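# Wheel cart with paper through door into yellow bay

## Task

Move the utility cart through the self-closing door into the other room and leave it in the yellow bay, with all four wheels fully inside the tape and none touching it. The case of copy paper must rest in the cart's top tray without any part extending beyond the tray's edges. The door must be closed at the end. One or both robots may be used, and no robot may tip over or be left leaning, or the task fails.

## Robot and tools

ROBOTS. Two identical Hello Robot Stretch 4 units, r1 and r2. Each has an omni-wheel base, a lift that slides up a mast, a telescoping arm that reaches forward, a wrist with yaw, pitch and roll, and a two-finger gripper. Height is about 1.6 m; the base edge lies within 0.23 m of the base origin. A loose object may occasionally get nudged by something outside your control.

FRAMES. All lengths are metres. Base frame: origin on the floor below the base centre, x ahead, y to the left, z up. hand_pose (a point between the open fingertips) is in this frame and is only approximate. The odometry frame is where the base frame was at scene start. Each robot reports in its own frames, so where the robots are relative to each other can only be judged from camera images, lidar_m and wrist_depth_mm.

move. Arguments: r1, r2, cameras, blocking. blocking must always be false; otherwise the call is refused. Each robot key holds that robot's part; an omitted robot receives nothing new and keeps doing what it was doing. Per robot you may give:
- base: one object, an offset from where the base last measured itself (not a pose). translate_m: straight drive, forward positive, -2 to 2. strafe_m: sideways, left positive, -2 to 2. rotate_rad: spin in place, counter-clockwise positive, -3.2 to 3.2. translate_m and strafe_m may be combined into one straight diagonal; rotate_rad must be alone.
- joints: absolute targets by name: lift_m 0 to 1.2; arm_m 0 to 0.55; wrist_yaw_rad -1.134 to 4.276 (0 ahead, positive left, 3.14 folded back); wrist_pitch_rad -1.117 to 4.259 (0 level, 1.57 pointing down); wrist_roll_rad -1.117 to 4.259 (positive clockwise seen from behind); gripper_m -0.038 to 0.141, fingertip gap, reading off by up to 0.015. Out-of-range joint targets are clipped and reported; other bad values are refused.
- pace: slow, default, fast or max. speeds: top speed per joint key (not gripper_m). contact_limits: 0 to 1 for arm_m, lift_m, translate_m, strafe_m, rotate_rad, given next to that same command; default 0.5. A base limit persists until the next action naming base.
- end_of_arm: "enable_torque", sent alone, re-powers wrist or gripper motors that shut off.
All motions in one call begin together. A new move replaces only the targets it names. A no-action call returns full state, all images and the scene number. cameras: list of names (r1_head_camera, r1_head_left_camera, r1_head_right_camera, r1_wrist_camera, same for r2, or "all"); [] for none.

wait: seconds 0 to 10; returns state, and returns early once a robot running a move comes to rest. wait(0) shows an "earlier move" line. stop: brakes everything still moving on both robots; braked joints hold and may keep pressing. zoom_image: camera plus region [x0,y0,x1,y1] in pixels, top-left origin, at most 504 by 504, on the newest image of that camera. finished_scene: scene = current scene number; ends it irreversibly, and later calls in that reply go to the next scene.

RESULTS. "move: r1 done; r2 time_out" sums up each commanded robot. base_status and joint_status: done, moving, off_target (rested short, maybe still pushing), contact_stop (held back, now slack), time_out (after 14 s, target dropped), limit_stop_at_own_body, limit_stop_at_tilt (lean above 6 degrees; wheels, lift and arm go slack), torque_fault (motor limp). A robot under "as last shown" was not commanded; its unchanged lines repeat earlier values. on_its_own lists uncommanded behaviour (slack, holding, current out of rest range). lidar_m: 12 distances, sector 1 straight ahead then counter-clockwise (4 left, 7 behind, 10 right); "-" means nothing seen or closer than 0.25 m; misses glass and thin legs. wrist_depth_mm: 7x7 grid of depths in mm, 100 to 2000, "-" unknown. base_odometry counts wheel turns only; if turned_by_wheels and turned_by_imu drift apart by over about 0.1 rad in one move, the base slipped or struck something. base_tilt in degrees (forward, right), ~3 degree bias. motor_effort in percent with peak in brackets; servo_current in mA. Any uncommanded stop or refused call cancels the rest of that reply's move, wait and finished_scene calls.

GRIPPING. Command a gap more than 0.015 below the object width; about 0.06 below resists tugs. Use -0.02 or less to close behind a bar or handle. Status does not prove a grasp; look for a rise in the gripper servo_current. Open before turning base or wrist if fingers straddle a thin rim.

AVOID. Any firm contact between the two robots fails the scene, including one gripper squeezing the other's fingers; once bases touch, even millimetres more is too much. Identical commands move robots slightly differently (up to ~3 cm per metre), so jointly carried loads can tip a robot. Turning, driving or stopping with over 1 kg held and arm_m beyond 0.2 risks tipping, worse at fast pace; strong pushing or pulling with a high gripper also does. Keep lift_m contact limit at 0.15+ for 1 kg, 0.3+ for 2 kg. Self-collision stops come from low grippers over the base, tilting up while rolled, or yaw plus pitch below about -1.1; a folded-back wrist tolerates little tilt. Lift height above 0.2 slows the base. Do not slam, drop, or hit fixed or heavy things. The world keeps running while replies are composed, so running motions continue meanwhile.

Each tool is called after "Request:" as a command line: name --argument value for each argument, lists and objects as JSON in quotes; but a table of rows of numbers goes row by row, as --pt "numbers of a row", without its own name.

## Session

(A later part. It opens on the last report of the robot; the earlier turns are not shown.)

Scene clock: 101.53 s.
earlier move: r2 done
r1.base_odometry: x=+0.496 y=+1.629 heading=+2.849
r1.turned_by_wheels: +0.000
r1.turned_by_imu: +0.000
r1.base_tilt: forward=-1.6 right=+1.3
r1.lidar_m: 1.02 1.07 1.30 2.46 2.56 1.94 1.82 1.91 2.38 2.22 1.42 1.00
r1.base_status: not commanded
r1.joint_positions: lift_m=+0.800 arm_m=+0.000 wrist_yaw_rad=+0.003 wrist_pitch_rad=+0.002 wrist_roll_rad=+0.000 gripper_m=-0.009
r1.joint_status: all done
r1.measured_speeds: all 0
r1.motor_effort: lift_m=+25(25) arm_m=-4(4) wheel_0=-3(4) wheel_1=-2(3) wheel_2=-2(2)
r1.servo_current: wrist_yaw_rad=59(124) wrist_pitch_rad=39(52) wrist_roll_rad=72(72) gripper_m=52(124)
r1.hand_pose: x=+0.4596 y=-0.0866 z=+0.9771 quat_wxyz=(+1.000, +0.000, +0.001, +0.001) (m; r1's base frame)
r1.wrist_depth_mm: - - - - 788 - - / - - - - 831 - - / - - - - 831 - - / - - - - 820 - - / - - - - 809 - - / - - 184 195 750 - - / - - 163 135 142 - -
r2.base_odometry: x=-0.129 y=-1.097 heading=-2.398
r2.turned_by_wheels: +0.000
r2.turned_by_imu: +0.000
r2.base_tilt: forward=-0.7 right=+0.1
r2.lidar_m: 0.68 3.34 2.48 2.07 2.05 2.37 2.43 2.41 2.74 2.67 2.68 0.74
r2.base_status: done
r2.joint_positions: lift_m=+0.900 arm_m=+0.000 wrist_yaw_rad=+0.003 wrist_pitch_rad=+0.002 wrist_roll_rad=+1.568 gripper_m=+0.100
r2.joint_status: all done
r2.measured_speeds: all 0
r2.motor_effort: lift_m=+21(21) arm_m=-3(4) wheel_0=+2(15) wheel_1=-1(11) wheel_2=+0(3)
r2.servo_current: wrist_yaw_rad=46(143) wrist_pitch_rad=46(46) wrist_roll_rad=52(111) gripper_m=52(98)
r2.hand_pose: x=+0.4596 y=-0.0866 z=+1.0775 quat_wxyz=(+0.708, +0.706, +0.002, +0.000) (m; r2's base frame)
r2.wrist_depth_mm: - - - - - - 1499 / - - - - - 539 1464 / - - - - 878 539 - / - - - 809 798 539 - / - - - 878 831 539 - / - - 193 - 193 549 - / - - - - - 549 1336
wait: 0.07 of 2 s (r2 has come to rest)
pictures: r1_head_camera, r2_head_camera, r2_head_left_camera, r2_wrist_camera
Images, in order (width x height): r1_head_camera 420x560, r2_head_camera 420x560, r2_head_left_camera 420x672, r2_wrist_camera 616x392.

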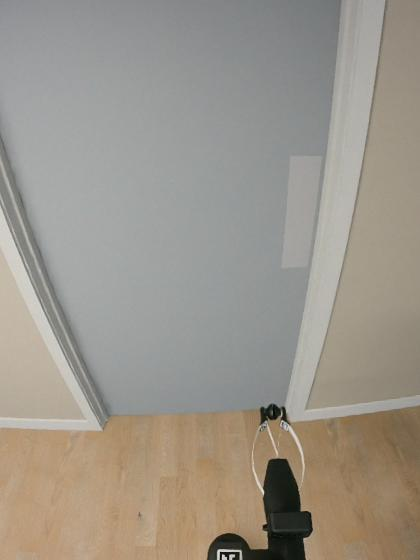

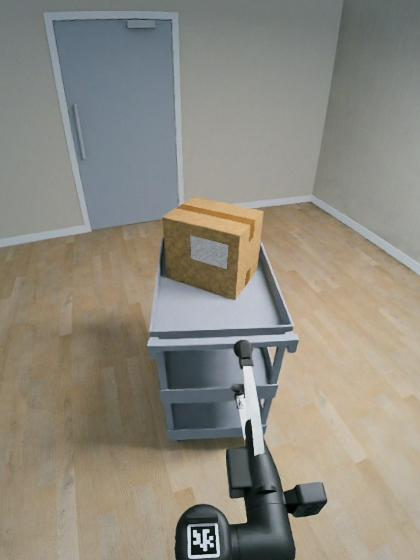

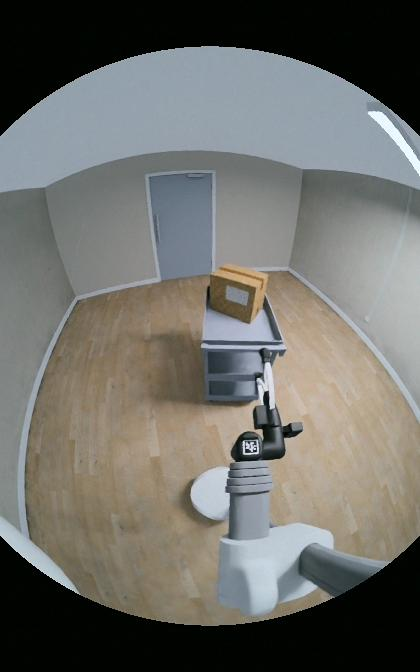

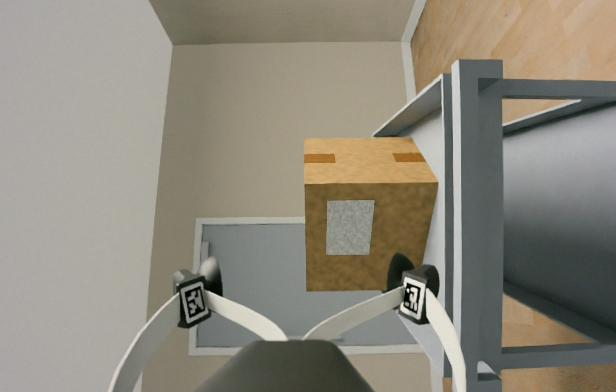

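Request:
move --blocking false --r1 '{"base":{"translate_m":0.57}}' --r2 '{"base":{"strafe_m":0.04},"joints":{"lift_m":0.68}}'

Request:
wait --seconds 2 --cameras '[]'

Request:
wait --seconds 2.5 --cameras '["r1_head_camera","r1_wrist_camera","r1_head_left_camera","r2_head_camera","r2_wrist_camera"]'

Scene clock: 129.47 s.
move: r1 moving; r2 moving
r1.base_odometry: x=+0.466 y=+1.638 heading=+2.849
r1.turned_by_wheels: +0.000
r1.turned_by_imu: +0.000
r1.base_tilt: forward=-1.6 right=+1.2
r1.lidar_m: 0.98 1.01 1.23 2.46 2.53 1.96 1.86 1.94 2.41 2.25 1.38 0.97
r1.base_status: translate_m moving
r1.joint_positions: lift_m=+0.800 arm_m=+0.000 wrist_yaw_rad=+0.003 wrist_pitch_rad=+0.002 wrist_roll_rad=+0.000 gripper_m=-0.009
r1.joint_status: not commanded
r1.measured_speeds: translate_m=+0.122 strafe_m=+0.001 rotate_rad=+0.004 lift_m=+0.000 arm_m=+0.000 wrist_yaw_rad=+0.000 wrist_pitch_rad=+0.000 wrist_roll_rad=+0.000
r1.motor_effort: lift_m=+24(25) arm_m=-4(4) wheel_0=+4(10) wheel_1=+3(9) wheel_2=-8(9)
r1.servo_current: wrist_yaw_rad=52(78) wrist_pitch_rad=39(46) wrist_roll_rad=39(52) gripper_m=46(52)
r1.hand_pose: x=+0.4596 y=-0.0866 z=+0.9771 quat_wxyz=(+1.000, +0.000, +0.001, +0.001) (m; r1's base frame)
r1.wrist_depth_mm: - - - - 778 - - / - - - - 798 - - / - - - - 798 - - / - - - - 809 - - / - - - - 809 - - / - - 185 195 723 - - / - - 163 135 142 - -
r2.base_odometry: x=-0.107 y=-1.120 heading=-2.398
r2.turned_by_wheels: +0.000
r2.turned_by_imu: +0.000
r2.base_tilt: forward=-0.7 right=+0.0
r2.lidar_m: 0.69 3.33 2.44 2.04 2.03 2.35 2.43 2.42 2.78 2.69 2.70 0.75
r2.base_status: strafe_m moving
r2.joint_positions: lift_m=+0.862 arm_m=+0.000 wrist_yaw_rad=+0.003 wrist_pitch_rad=+0.002 wrist_roll_rad=+1.568 gripper_m=+0.100
r2.joint_status: lift_m moving
r2.measured_speeds: translate_m=+0.001 strafe_m=+0.074 rotate_rad=-0.005 lift_m=-0.146 arm_m=+0.000 wrist_yaw_rad=+0.000 wrist_pitch_rad=+0.000 wrist_roll_rad=+0.000
r2.motor_effort: lift_m=+11(19) arm_m=-4(4) wheel_0=-3(11) wheel_1=+2(10) wheel_2=+0(1)
r2.servo_current: wrist_yaw_rad=46(59) wrist_pitch_rad=39(52) wrist_roll_rad=46(59) gripper_m=52(52)
r2.hand_pose: x=+0.4596 y=-0.0866 z=+1.0401 quat_wxyz=(+0.708, +0.706, +0.002, +0.000) (m; r2's base frame)
r2.wrist_depth_mm: - - - - - 1921 1397 / - - - - - 539 1255 / - - - - 798 539 - / - - - 809 778 539 - / - - - 891 831 544 - / - - 193 - 193 1756 - / - - - - - 544 1336
pictures: none

Scene clock: 130.97 s.
earlier move: r1 moving; r2 done
r1.base_odometry: x=+0.094 y=+1.750 heading=+2.850
r1.turned_by_wheels: +0.000
r1.turned_by_imu: +0.000
r1.base_tilt: forward=-1.6 right=+1.3
r1.lidar_m: 0.60 0.63 0.82 1.73 2.56 2.38 2.23 2.32 2.39 2.20 0.81 0.65
r1.base_status: translate_m moving
r1.joint_positions: lift_m=+0.800 arm_m=+0.000 wrist_yaw_rad=+0.003 wrist_pitch_rad=+0.002 wrist_roll_rad=+0.000 gripper_m=-0.009
r1.joint_status: not commanded
r1.measured_speeds: translate_m=+0.281 strafe_m=+0.001 rotate_rad=-0.004 lift_m=+0.000 arm_m=+0.000 wrist_yaw_rad=+0.000 wrist_pitch_rad=+0.000 wrist_roll_rad=+0.000
r1.motor_effort: lift_m=+24(25) arm_m=-4(4) wheel_0=+4(10) wheel_1=+3(9) wheel_2=-2(10)
r1.servo_current: wrist_yaw_rad=52(78) wrist_pitch_rad=39(52) wrist_roll_rad=46(59) gripper_m=46(52)
r1.hand_pose: x=+0.4595 y=-0.0867 z=+0.9772 quat_wxyz=(+1.000, +0.000, +0.001, +0.001) (m; r1's base frame)
r1.wrist_depth_mm: 387 394 402 410 418 424 368 / 389 394 407 410 421 421 370 / 389 397 402 413 421 430 359 / 387 397 407 413 421 430 375 / 392 399 404 413 421 430 377 / 389 404 402 195 421 430 377 / 397 399 180 185 161 421 375
r2.base_odometry: x=-0.102 y=-1.126 heading=-2.398
r2.turned_by_wheels: +0.000
r2.turned_by_imu: +0.000
r2.base_tilt: forward=-0.7 right=+0.1
r2.lidar_m: 0.70 3.32 2.42 2.05 2.03 2.34 2.43 2.41 2.78 2.71 2.72 0.74
r2.base_status: done
r2.joint_positions: lift_m=+0.680 arm_m=+0.000 wrist_yaw_rad=+0.003 wrist_pitch_rad=+0.002 wrist_roll_rad=+1.568 gripper_m=+0.100
r2.joint_status: all done
r2.measured_speeds: all 0
r2.motor_effort: lift_m=+14(19) arm_m=-4(4) wheel_0=-1(11) wheel_1=+2(10) wheel_2=+0(1)
r2.servo_current: wrist_yaw_rad=39(59) wrist_pitch_rad=39(52) wrist_roll_rad=46(65) gripper_m=52(52)
r2.hand_pose: x=+0.4596 y=-0.0866 z=+0.8581 quat_wxyz=(+0.708, +0.706, +0.002, +0.000) (m; r2's base frame)
r2.wrist_depth_mm: - - - - - 1708 1118 / - - - 539 - 544 539 / - - 917 539 - - 544 / - - 798 539 - - 535 / - - 878 539 - - 539 / - - 193 544 192 549 544 / - - - - - 1708 1118
wait: 1.50 of 2 s (r2 has come to rest)
pictures: none
No camera images: "cameras" was empty.

Scene clock: 132.37 s.
earlier move: r1 done
r1.base_odometry: x=-0.050 y=+1.793 heading=+2.849
r1.turned_by_wheels: +0.000
r1.turned_by_imu: +0.000
r1.base_tilt: forward=-1.5 right=+1.3
r1.lidar_m: 0.44 0.48 0.63 1.25 2.56 2.54 2.39 2.51 2.35 2.04 0.60 0.49
r1.base_status: done
r1.joint_positions: lift_m=+0.800 arm_m=+0.000 wrist_yaw_rad=+0.003 wrist_pitch_rad=+0.002 wrist_roll_rad=+0.000 gripper_m=-0.009
r1.joint_status: not commanded
r1.measured_speeds: all 0
r1.motor_effort: lift_m=+24(25) arm_m=-4(4) wheel_0=+1(10) wheel_1=+1(9) wheel_2=+0(10)
r1.servo_current: wrist_yaw_rad=59(78) wrist_pitch_rad=39(52) wrist_roll_rad=65(65) gripper_m=46(52)
r1.hand_pose: x=+0.4595 y=-0.0867 z=+0.9772 quat_wxyz=(+1.000, +0.000, +0.001, +0.001) (m; r1's base frame)
r1.wrist_depth_mm: 240 244 247 249 254 256 259 / 240 244 248 249 254 257 259 / 240 244 247 252 254 258 259 / 240 245 248 251 255 258 260 / 242 245 249 252 255 257 262 / 242 246 246 195 257 260 260 / 243 245 249 252 161 262 264
r2.base_odometry: x=-0.102 y=-1.126 heading=-2.398
r2.turned_by_wheels: +0.000
r2.turned_by_imu: +0.000
r2.base_tilt: forward=-0.7 right=+0.1
r2.lidar_m: 0.69 3.33 2.40 2.05 2.02 2.34 2.42 2.41 2.79 2.74 2.71 0.74
r2.base_status: done
r2.joint_positions: lift_m=+0.680 arm_m=+0.000 wrist_yaw_rad=+0.003 wrist_pitch_rad=+0.002 wrist_roll_rad=+1.568 gripper_m=+0.100
r2.joint_status: all done
r2.measured_speeds: all 0
r2.motor_effort: lift_m=+14(19) arm_m=-4(4) wheel_0=-1(11) wheel_1=+2(10) wheel_2=+0(1)
r2.servo_current: wrist_yaw_rad=46(59) wrist_pitch_rad=39(52) wrist_roll_rad=52(65) gripper_m=52(59)
r2.hand_pose: x=+0.4596 y=-0.0866 z=+0.8581 quat_wxyz=(+0.708, +0.706, +0.002, +0.000) (m; r2's base frame)
r2.wrist_depth_mm: - - - - - 1661 1118 / - - - 539 - 544 535 / - - 917 539 - 539 539 / - - 809 539 - - 539 / - - 878 539 - - 539 / - - 193 539 193 544 544 / - - - - - 1708 1118
wait: 1.40 of 2.5 s (r1 has come to rest)
pictures: r1_head_camera, r1_head_left_camera, r1_wrist_camera, r2_head_camera, r2_wrist_camera
Images, in order (width x height): r1_head_camera 420x560, r1_head_left_camera 420x672, r1_wrist_camera 616x392, r2_head_camera 420x560, r2_wrist_camera 616x392.

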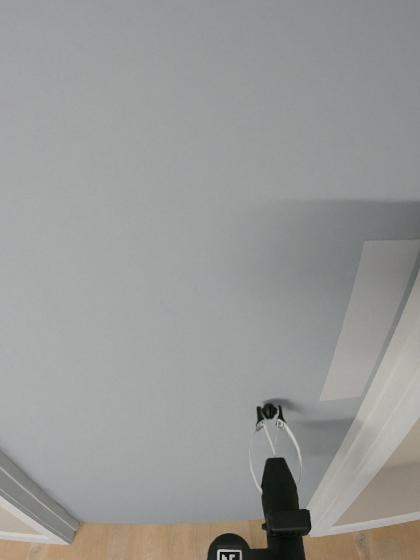

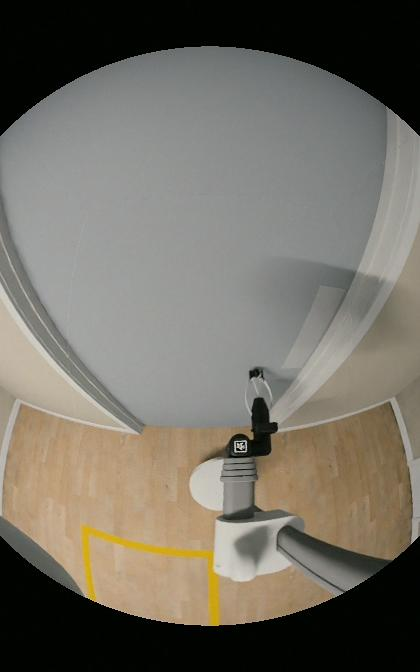

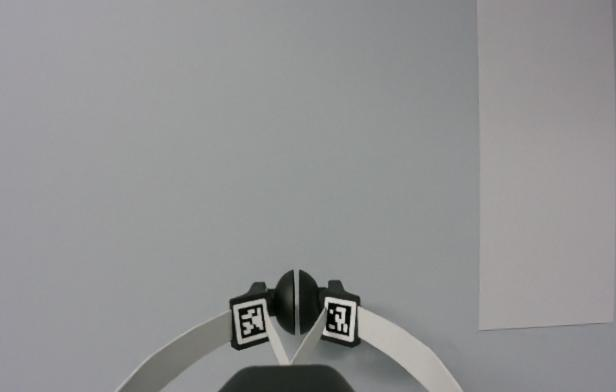

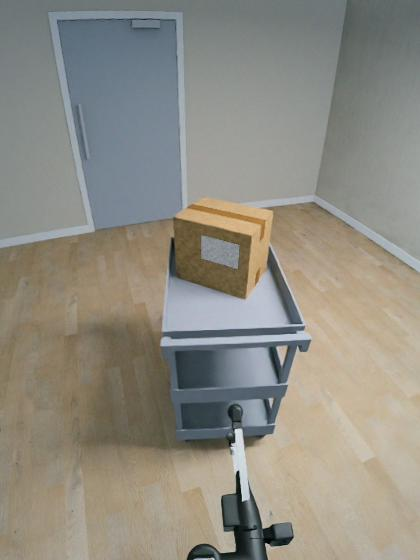

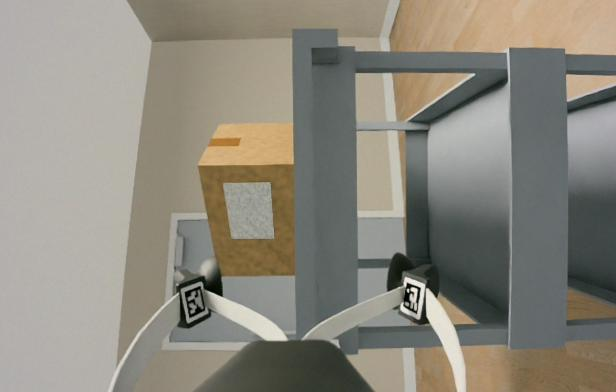

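Request:
move --blocking false --r1 '{"base":{"translate_m":0.35},"contact_limits":{"translate_m":0.7}}' --r2 '{"base":{"translate_m":0.2},"joints":{"lift_m":0.65,"gripper_m":0.125}}'

Request:
wait --seconds 1.5 --cameras '[]'

Request:
wait --seconds 1.5 --cameras '["r1_head_camera","r1_head_left_camera","r2_head_camera","r2_wrist_camera"]'

Scene clock: 141.43 s.
move: r1 moving; r2 moving
r1.base_odometry: x=-0.079 y=+1.802 heading=+2.849
r1.turned_by_wheels: +0.000
r1.turned_by_imu: +0.001
r1.base_tilt: forward=-1.7 right=+1.3
r1.lidar_m: 0.42 0.45 0.60 1.19 2.56 2.57 2.44 2.51 2.34 1.84 0.53 0.46
r1.base_status: translate_m moving
r1.joint_positions: lift_m=+0.800 arm_m=+0.000 wrist_yaw_rad=+0.000 wrist_pitch_rad=+0.002 wrist_roll_rad=+0.000 gripper_m=-0.010
r1.joint_status: not commanded
r1.measured_speeds: translate_m=+0.117 strafe_m=-0.002 rotate_rad=-0.020 lift_m=+0.000 arm_m=-0.006 wrist_yaw_rad=-0.057 wrist_pitch_rad=+0.000 wrist_roll_rad=+0.000
r1.motor_effort: lift_m=+24(24) arm_m=+6(6) wheel_0=+11(11) wheel_1=+7(7) wheel_2=-14(14)
r1.servo_current: wrist_yaw_rad=39(59) wrist_pitch_rad=46(52) wrist_roll_rad=39(59) gripper_m=39(59)
r1.contact_limits: translate_m 0.7
r1.hand_pose: x=+0.4590 y=-0.0873 z=+0.9772 quat_wxyz=(+1.000, +0.000, +0.001, +0.000) (m; r1's base frame)
r1.wrist_depth_mm: 214 218 224 228 232 237 240 / 215 218 224 229 232 238 241 / 215 219 224 229 233 237 241 / 216 220 224 228 234 237 242 / 216 220 225 230 234 238 242 / 216 220 197 204 235 239 244 / 217 157 225 158 163 241 246
r2.base_odometry: x=-0.125 y=-1.147 heading=-2.398
r2.turned_by_wheels: +0.000
r2.turned_by_imu: +0.001
r2.base_tilt: forward=-0.7 right=+0.0
r2.lidar_m: 0.66 3.27 2.42 2.05 2.03 2.34 2.46 2.46 2.82 2.72 2.69 0.73
r2.base_status: translate_m moving
r2.joint_positions: lift_m=+0.653 arm_m=+0.000 wrist_yaw_rad=+0.003 wrist_pitch_rad=+0.002 wrist_roll_rad=+1.568 gripper_m=+0.115
r2.joint_status: lift_m moving; gripper_m moving
r2.measured_speeds: translate_m=+0.122 strafe_m=-0.001 rotate_rad=-0.003 lift_m=-0.044 arm_m=+0.000 wrist_yaw_rad=+0.000 wrist_pitch_rad=+0.000 wrist_roll_rad=+0.000
r2.motor_effort: lift_m=+12(18) arm_m=-4(4) wheel_0=+10(10) wheel_1=+6(9) wheel_2=-12(12)
r2.servo_current: wrist_yaw_rad=46(52) wrist_pitch_rad=39(46) wrist_roll_rad=46(59) gripper_m=65(85)
r2.hand_pose: x=+0.4596 y=-0.0866 z=+0.8306 quat_wxyz=(+0.708, +0.706, +0.002, +0.000) (m; r2's base frame)
r2.wrist_depth_mm: - - - - - 1618 1138 / - - - 517 - 517 508 / - - 891 512 - 512 508 / - - 768 508 - 512 512 / - - 842 512 - 517 512 / - - 200 512 195 517 517 / - - - - 521 521 1060
pictures: none

Scene clock: 142.93 s.
earlier move: r1 limit_stop_at_tilt; r2 moving
r1.base_odometry: x=-0.166 y=+1.826 heading=+2.751
r1.turned_by_wheels: -0.098
r1.turned_by_imu: -0.055
r1.base_tilt: forward=-1.9 right=+1.5
r1.lidar_m: 0.41 0.42 0.52 0.81 2.51 2.71 2.51 2.57 2.43 1.97 0.45 0.49
r1.base_status: translate_m limit_stop_at_tilt
r1.joint_positions: lift_m=+0.798 arm_m=-0.001 wrist_yaw_rad=-0.001 wrist_pitch_rad=+0.001 wrist_roll_rad=+0.000 gripper_m=-0.010
r1.joint_status: not commanded
r1.measured_speeds: translate_m=+0.009 strafe_m=+0.026 rotate_rad=-0.087 lift_m=-0.007 arm_m=+0.000 wrist_yaw_rad=+0.008 wrist_pitch_rad=+0.007 wrist_roll_rad=+0.000
r1.on_its_own: the wheels are slack since a limit_stop_at_tilt; lift_m is slack since a limit_stop_at_tilt; arm_m is slack since a limit_stop_at_tilt
r1.motor_effort: lift_m=+19(24) arm_m=+0(10) wheel_0=+3(11) wheel_1=-2(10) wheel_2=+0(31)
r1.servo_current: wrist_yaw_rad=52(130) wrist_pitch_rad=46(124) wrist_roll_rad=39(72) gripper_m=46(59)
r1.contact_limits: translate_m 0.7
r1.hand_pose: x=+0.4580 y=-0.0876 z=+0.9761 quat_wxyz=(+1.000, +0.000, +0.000, +0.000) (m; r1's base frame)
r1.wrist_depth_mm: 215 224 236 249 263 277 294 / 216 226 237 250 263 278 290 / 216 225 237 249 264 278 293 / 216 224 237 250 264 278 293 / 218 226 238 250 264 279 293 / 217 226 234 195 265 278 296 / 217 223 185 185 160 283 296
r2.base_odometry: x=-0.249 y=-1.261 heading=-2.398
r2.turned_by_wheels: +0.000
r2.turned_by_imu: +0.000
r2.base_tilt: forward=-0.7 right=+0.1
r2.lidar_m: 0.51 3.03 2.47 2.11 2.09 2.39 2.62 2.60 3.01 2.66 2.64 0.53
r2.base_status: translate_m moving
r2.joint_positions: lift_m=+0.650 arm_m=+0.000 wrist_yaw_rad=+0.003 wrist_pitch_rad=+0.002 wrist_roll_rad=+1.568 gripper_m=+0.125
r2.joint_status: all done
r2.measured_speeds: all 0
r2.motor_effort: lift_m=+14(18) arm_m=-4(4) wheel_0=+1(10) wheel_1=+3(9) wheel_2=-3(14)
r2.servo_current: wrist_yaw_rad=39(59) wrist_pitch_rad=39(46) wrist_roll_rad=59(59) gripper_m=52(85)
r2.hand_pose: x=+0.4596 y=-0.0866 z=+0.8281 quat_wxyz=(+0.708, +0.706, +0.002, +0.000) (m; r2's base frame)
r2.wrist_depth_mm: - - - 340 - 1708 - / - - - 340 - 707 - / - - 580 342 - - - / - - 585 342 - - - / - - 640 343 - - - / - - 203 345 200 177 - / - - - - - 1756 -
wait: 1.50 s; no rest
pictures: none
No camera images: "cameras" was empty.

not run: a stop that you did not command came earlier in this reply.

Request:
move --blocking false --r1 '{"base":{"translate_m":-0.14,"strafe_m":-0.08},"joints":{"lift_m":0.12,"arm_m":0.0},"pace":"slow"}' --r2 '{"base":{"translate_m":0.13},"pace":"slow"}'

Request:
wait --seconds 2 --cameras '[]'

Request:
wait --seconds 4 --cameras '[]'

Request:
wait --seconds 1.5 --cameras '["r1_head_camera","r1_head_left_camera","r2_head_camera","r2_wrist_camera"]'

Scene clock: 161.87 s.
earlier move: r1 limit_stop_at_tilt; r2 done
move: r1 moving; r2 moving
r1.base_odometry: x=-0.090 y=+1.779 heading=+2.650
r1.turned_by_wheels: -0.101
r1.turned_by_imu: -0.100
r1.base_tilt: forward=-1.6 right=+1.3
r1.lidar_m: 0.42 0.43 0.53 0.82 2.46 2.72 2.42 2.44 2.53 2.24 0.67 0.50
r1.base_status: earlier translate_m limit_stop_at_tilt (by the wheels' count: +0.044 of +0.350); translate_m moving; strafe_m moving
r1.joint_positions: lift_m=+0.773 arm_m=+0.000 wrist_yaw_rad=+0.000 wrist_pitch_rad=+0.001 wrist_roll_rad=+0.000 gripper_m=-0.010
r1.joint_status: lift_m moving; arm_m moving
r1.measured_speeds: translate_m=-0.048 strafe_m=-0.028 rotate_rad=+0.000 lift_m=-0.097 arm_m=+0.000 wrist_yaw_rad=+0.000 wrist_pitch_rad=+0.000 wrist_roll_rad=+0.000
r1.motor_effort: lift_m=+11(18) arm_m=+3(10) wheel_0=-1(2) wheel_1=-5(6) wheel_2=+5(6)
r1.servo_current: wrist_yaw_rad=59(65) wrist_pitch_rad=39(46) wrist_roll_rad=52(59) gripper_m=39(46)
r1.hand_pose: x=+0.4592 y=-0.0874 z=+0.9514 quat_wxyz=(+1.000, +0.000, +0.001, +0.000) (m; r1's base frame)
r1.wrist_depth_mm: 216 224 236 246 260 271 285 / 215 225 236 248 262 274 287 / 216 224 236 249 260 276 287 / 216 224 237 251 262 277 290 / 216 226 236 249 263 277 290 / 217 226 232 195 264 278 291 / 217 223 185 185 161 282 291
r2.base_odometry: x=-0.258 y=-1.270 heading=-2.398
r2.turned_by_wheels: +0.000
r2.turned_by_imu: +0.001
r2.base_tilt: forward=-0.6 right=+0.2
r2.lidar_m: 0.49 3.15 2.46 2.11 2.11 2.38 2.62 2.60 3.03 2.65 2.63 0.50
r2.base_status: translate_m moving
r2.joint_positions: lift_m=+0.650 arm_m=+0.000 wrist_yaw_rad=+0.003 wrist_pitch_rad=+0.002 wrist_roll_rad=+1.568 gripper_m=+0.125
r2.joint_status: not commanded
r2.measured_speeds: translate_m=+0.048 strafe_m=+0.000 rotate_rad=-0.002 lift_m=+0.000 arm_m=+0.000 wrist_yaw_rad=+0.000 wrist_pitch_rad=+0.000 wrist_roll_rad=+0.000
r2.motor_effort: lift_m=+14(14) arm_m=-4(4) wheel_0=+6(8) wheel_1=+7(7) wheel_2=-10(11)
r2.servo_current: wrist_yaw_rad=46(52) wrist_pitch_rad=39(46) wrist_roll_rad=59(65) gripper_m=52(59)
r2.hand_pose: x=+0.4596 y=-0.0866 z=+0.8281 quat_wxyz=(+0.708, +0.706, +0.002, +0.000) (m; r2's base frame)
r2.wrist_depth_mm: - - - 329 - 1618 - / - - - 332 - 715 - / - - 564 329 - - - / - - 574 332 - - - / - - 621 330 - - - / - - 203 332 198 176 - / - - - - - 1808 -
pictures: none

Scene clock: 163.87 s.
earlier move: r1 moving; r2 moving
r1.base_odometry: x=+0.057 y=+1.783 heading=+2.649
r1.turned_by_wheels: +0.000
r1.turned_by_imu: -0.001
r1.base_tilt: forward=-1.6 right=+1.3
r1.lidar_m: 0.56 0.57 0.68 1.11 2.52 2.63 2.30 2.32 2.51 2.21 0.92 0.61
r1.base_status: translate_m moving; strafe_m moving
r1.joint_positions: lift_m=+0.479 arm_m=+0.000 wrist_yaw_rad=+0.000 wrist_pitch_rad=+0.001 wrist_roll_rad=+0.000 gripper_m=-0.010
r1.joint_status: lift_m moving; arm_m moving
r1.measured_speeds: translate_m=+0.000 strafe_m=+0.000 rotate_rad=+0.000 lift_m=-0.150 arm_m=+0.000 wrist_yaw_rad=+0.000 wrist_pitch_rad=+0.000 wrist_roll_rad=+0.000
r1.motor_effort: lift_m=+11(18) arm_m=+5(10) wheel_0=-7(7) wheel_1=-2(8) wheel_2=+2(6)
r1.servo_current: wrist_yaw_rad=46(72) wrist_pitch_rad=39(52) wrist_roll_rad=46(72) gripper_m=39(52)
r1.hand_pose: x=+0.4592 y=-0.0874 z=+0.6574 quat_wxyz=(+1.000, +0.000, +0.001, +0.000) (m; r1's base frame)
r1.wrist_depth_mm: 340 355 373 394 407 368 366 / 338 355 373 392 407 373 364 / 340 355 373 392 407 357 370 / 340 355 373 394 410 362 368 / 343 355 373 392 410 364 370 / 342 357 368 194 407 364 373 / 343 355 180 185 152 336 -
r2.base_odometry: x=-0.344 y=-1.349 heading=-2.398
r2.turned_by_wheels: +0.000
r2.turned_by_imu: +0.000
r2.base_tilt: forward=-0.7 right=+0.1
r2.lidar_m: 0.39 2.98 2.52 2.12 2.15 2.39 2.74 2.74 3.12 2.61 2.61 0.42
r2.base_status: translate_m moving
r2.joint_positions: lift_m=+0.650 arm_m=+0.000 wrist_yaw_rad=-0.001 wrist_pitch_rad=+0.001 wrist_roll_rad=+1.568 gripper_m=+0.125
r2.joint_status: not commanded
r2.measured_speeds: all 0
r2.motor_effort: lift_m=+14(14) arm_m=-4(4) wheel_0=+3(13) wheel_1=+6(8) wheel_2=-7(11)
r2.servo_current: wrist_yaw_rad=59(65) wrist_pitch_rad=39(46) wrist_roll_rad=52(65) gripper_m=52(59)
r2.hand_pose: x=+0.4592 y=-0.0878 z=+0.8283 quat_wxyz=(+0.708, +0.706, +0.000, -0.001) (m; r2's base frame)
r2.wrist_depth_mm: - - 167 226 - 1708 - / - - 627 226 - 750 - / - 580 167 225 - 820 - / - 492 166 225 - 809 - / - - 166 224 224 809 - / - - 167 226 199 176 - / - - - - - 1808 -
wait: 2.00 s; no rest
pictures: none
No camera images: "cameras" was empty.

Scene clock: 163.93 s.
earlier move: r1 moving; r2 done
r1.base_odometry: x=+0.057 y=+1.783 heading=+2.649
r1.turned_by_wheels: +0.000
r1.turned_by_imu: +0.000
r1.base_tilt: forward=-1.5 right=+1.3
r1.lidar_m: 0.56 0.55 0.69 1.10 2.51 2.61 2.31 2.31 2.52 2.22 0.94 0.59
r1.base_status: translate_m moving; strafe_m moving
r1.joint_positions: lift_m=+0.469 arm_m=+0.000 wrist_yaw_rad=+0.000 wrist_pitch_rad=+0.001 wrist_roll_rad=+0.000 gripper_m=-0.010
r1.joint_status: lift_m moving; arm_m moving
r1.measured_speeds: translate_m=+0.000 strafe_m=+0.000 rotate_rad=+0.000 lift_m=-0.150 arm_m=+0.000 wrist_yaw_rad=+0.000 wrist_pitch_rad=+0.000 wrist_roll_rad=+0.000
r1.motor_effort: lift_m=+13(18) arm_m=+5(10) wheel_0=-5(7) wheel_1=-1(8) wheel_2=+1(6)
r1.servo_current: wrist_yaw_rad=39(72) wrist_pitch_rad=39(52) wrist_roll_rad=39(72) gripper_m=46(52)
r1.hand_pose: x=+0.4592 y=-0.0874 z=+0.6474 quat_wxyz=(+1.000, +0.000, +0.001, +0.000) (m; r1's base frame)
r1.wrist_depth_mm: 338 353 373 392 410 368 366 / 340 353 370 394 410 373 368 / 338 357 370 392 410 359 368 / 342 355 375 394 410 357 366 / 342 357 373 394 413 364 370 / 340 357 366 195 410 362 370 / 342 353 181 185 152 338 -
r2.base_odometry: x=-0.344 y=-1.349 heading=-2.398
r2.turned_by_wheels: +0.000
r2.turned_by_imu: +0.000
r2.base_tilt: forward=-0.7 right=+0.1
r2.lidar_m: 0.39 2.99 2.53 2.11 2.15 2.41 2.74 2.73 3.11 2.62 2.61 0.41
r2.base_status: done
r2.joint_positions: lift_m=+0.650 arm_m=+0.000 wrist_yaw_rad=-0.001 wrist_pitch_rad=+0.001 wrist_roll_rad=+1.568 gripper_m=+0.125
r2.joint_status: not commanded
r2.measured_speeds: all 0
r2.motor_effort: lift_m=+14(14) arm_m=-4(4) wheel_0=+3(13) wheel_1=+4(8) wheel_2=-7(11)
r2.servo_current: wrist_yaw_rad=46(65) wrist_pitch_rad=39(46) wrist_roll_rad=52(65) gripper_m=52(59)
r2.hand_pose: x=+0.4592 y=-0.0878 z=+0.8283 quat_wxyz=(+0.708, +0.706, +0.000, -0.001) (m; r2's base frame)
r2.wrist_depth_mm: - - 167 226 - 1708 - / - - 627 226 - 750 - / - 580 166 226 - 809 - / - 492 166 226 - 831 - / - - 166 225 224 809 - / - - 165 225 200 176 - / - - - - - 1863 -
wait: 0.07 of 4 s (r2 has come to rest)
pictures: none
No camera images: "cameras" was empty.

Scene clock: 165.43 s.
earlier move: r1 moving
r1.base_odometry: x=+0.057 y=+1.783 heading=+2.649
r1.turned_by_wheels: +0.000
r1.turned_by_imu: +0.000
r1.base_tilt: forward=-1.6 right=+1.2
r1.lidar_m: 0.56 0.55 0.69 1.07 2.51 2.59 2.30 2.30 2.50 2.22 0.93 0.61
r1.base_status: done
r1.joint_positions: lift_m=+0.244 arm_m=+0.000 wrist_yaw_rad=+0.000 wrist_pitch_rad=+0.001 wrist_roll_rad=+0.000 gripper_m=-0.010
r1.joint_status: lift_m moving; arm_m moving
r1.measured_speeds: translate_m=+0.000 strafe_m=+0.000 rotate_rad=+0.000 lift_m=-0.150 arm_m=+0.000 wrist_yaw_rad=+0.000 wrist_pitch_rad=+0.000 wrist_roll_rad=+0.000
r1.motor_effort: lift_m=+12(18) arm_m=+5(10) wheel_0=-4(7) wheel_1=-2(8) wheel_2=+2(6)
r1.servo_current: wrist_yaw_rad=39(72) wrist_pitch_rad=46(52) wrist_roll_rad=39(72) gripper_m=39(52)
r1.hand_pose: x=+0.4592 y=-0.0874 z=+0.4224 quat_wxyz=(+1.000, +0.000, +0.001, +0.000) (m; r1's base frame)
r1.wrist_depth_mm: 338 351 370 392 410 368 362 / 340 355 373 392 410 370 368 / 338 355 373 394 407 357 366 / 342 355 373 392 410 359 368 / 342 357 375 392 413 362 366 / 343 357 366 194 410 362 370 / 342 347 181 185 152 334 -
r2.base_odometry: x=-0.344 y=-1.349 heading=-2.398
r2.turned_by_wheels: +0.000
r2.turned_by_imu: +0.000
r2.base_tilt: forward=-0.7 right=+0.1
r2.lidar_m: 0.39 3.00 2.52 2.11 2.14 2.41 2.76 2.73 3.08 2.61 2.62 0.45
r2.base_status: done
r2.joint_positions: lift_m=+0.650 arm_m=+0.000 wrist_yaw_rad=-0.001 wrist_pitch_rad=+0.001 wrist_roll_rad=+1.568 gripper_m=+0.125
r2.joint_status: not commanded
r2.measured_speeds: all 0
r2.motor_effort: lift_m=+14(14) arm_m=-4(4) wheel_0=+3(13) wheel_1=+5(8) wheel_2=-7(11)
r2.servo_current: wrist_yaw_rad=52(65) wrist_pitch_rad=39(46) wrist_roll_rad=46(65) gripper_m=52(59)
r2.hand_pose: x=+0.4592 y=-0.0878 z=+0.8283 quat_wxyz=(+0.708, +0.706, +0.000, -0.001) (m; r2's base frame)
r2.wrist_depth_mm: - - 167 227 - 1661 - / - - 621 225 - 759 - / - 580 167 226 - 831 - / - 488 167 225 - 820 - / - - 166 224 224 798 - / - - 166 224 200 176 - / - - - - - 1921 -
wait: 1.50 s; no rest
pictures: r1_head_camera, r1_head_left_camera, r2_head_camera, r2_wrist_camera
Images, in order (width x height): r1_head_camera 420x560, r1_head_left_camera 420x672, r2_head_camera 420x560, r2_wrist_camera 616x392.

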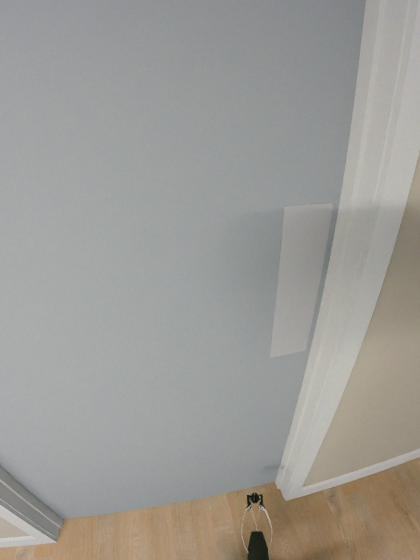

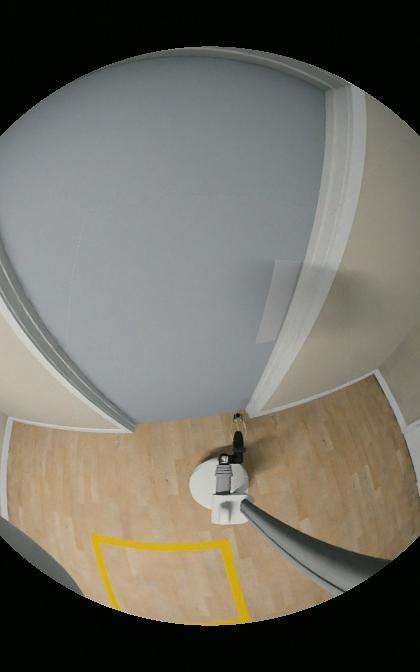

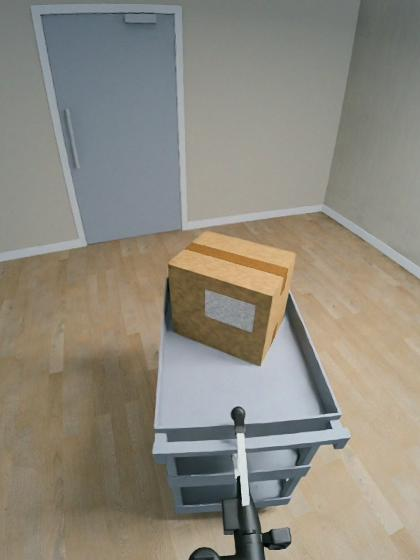

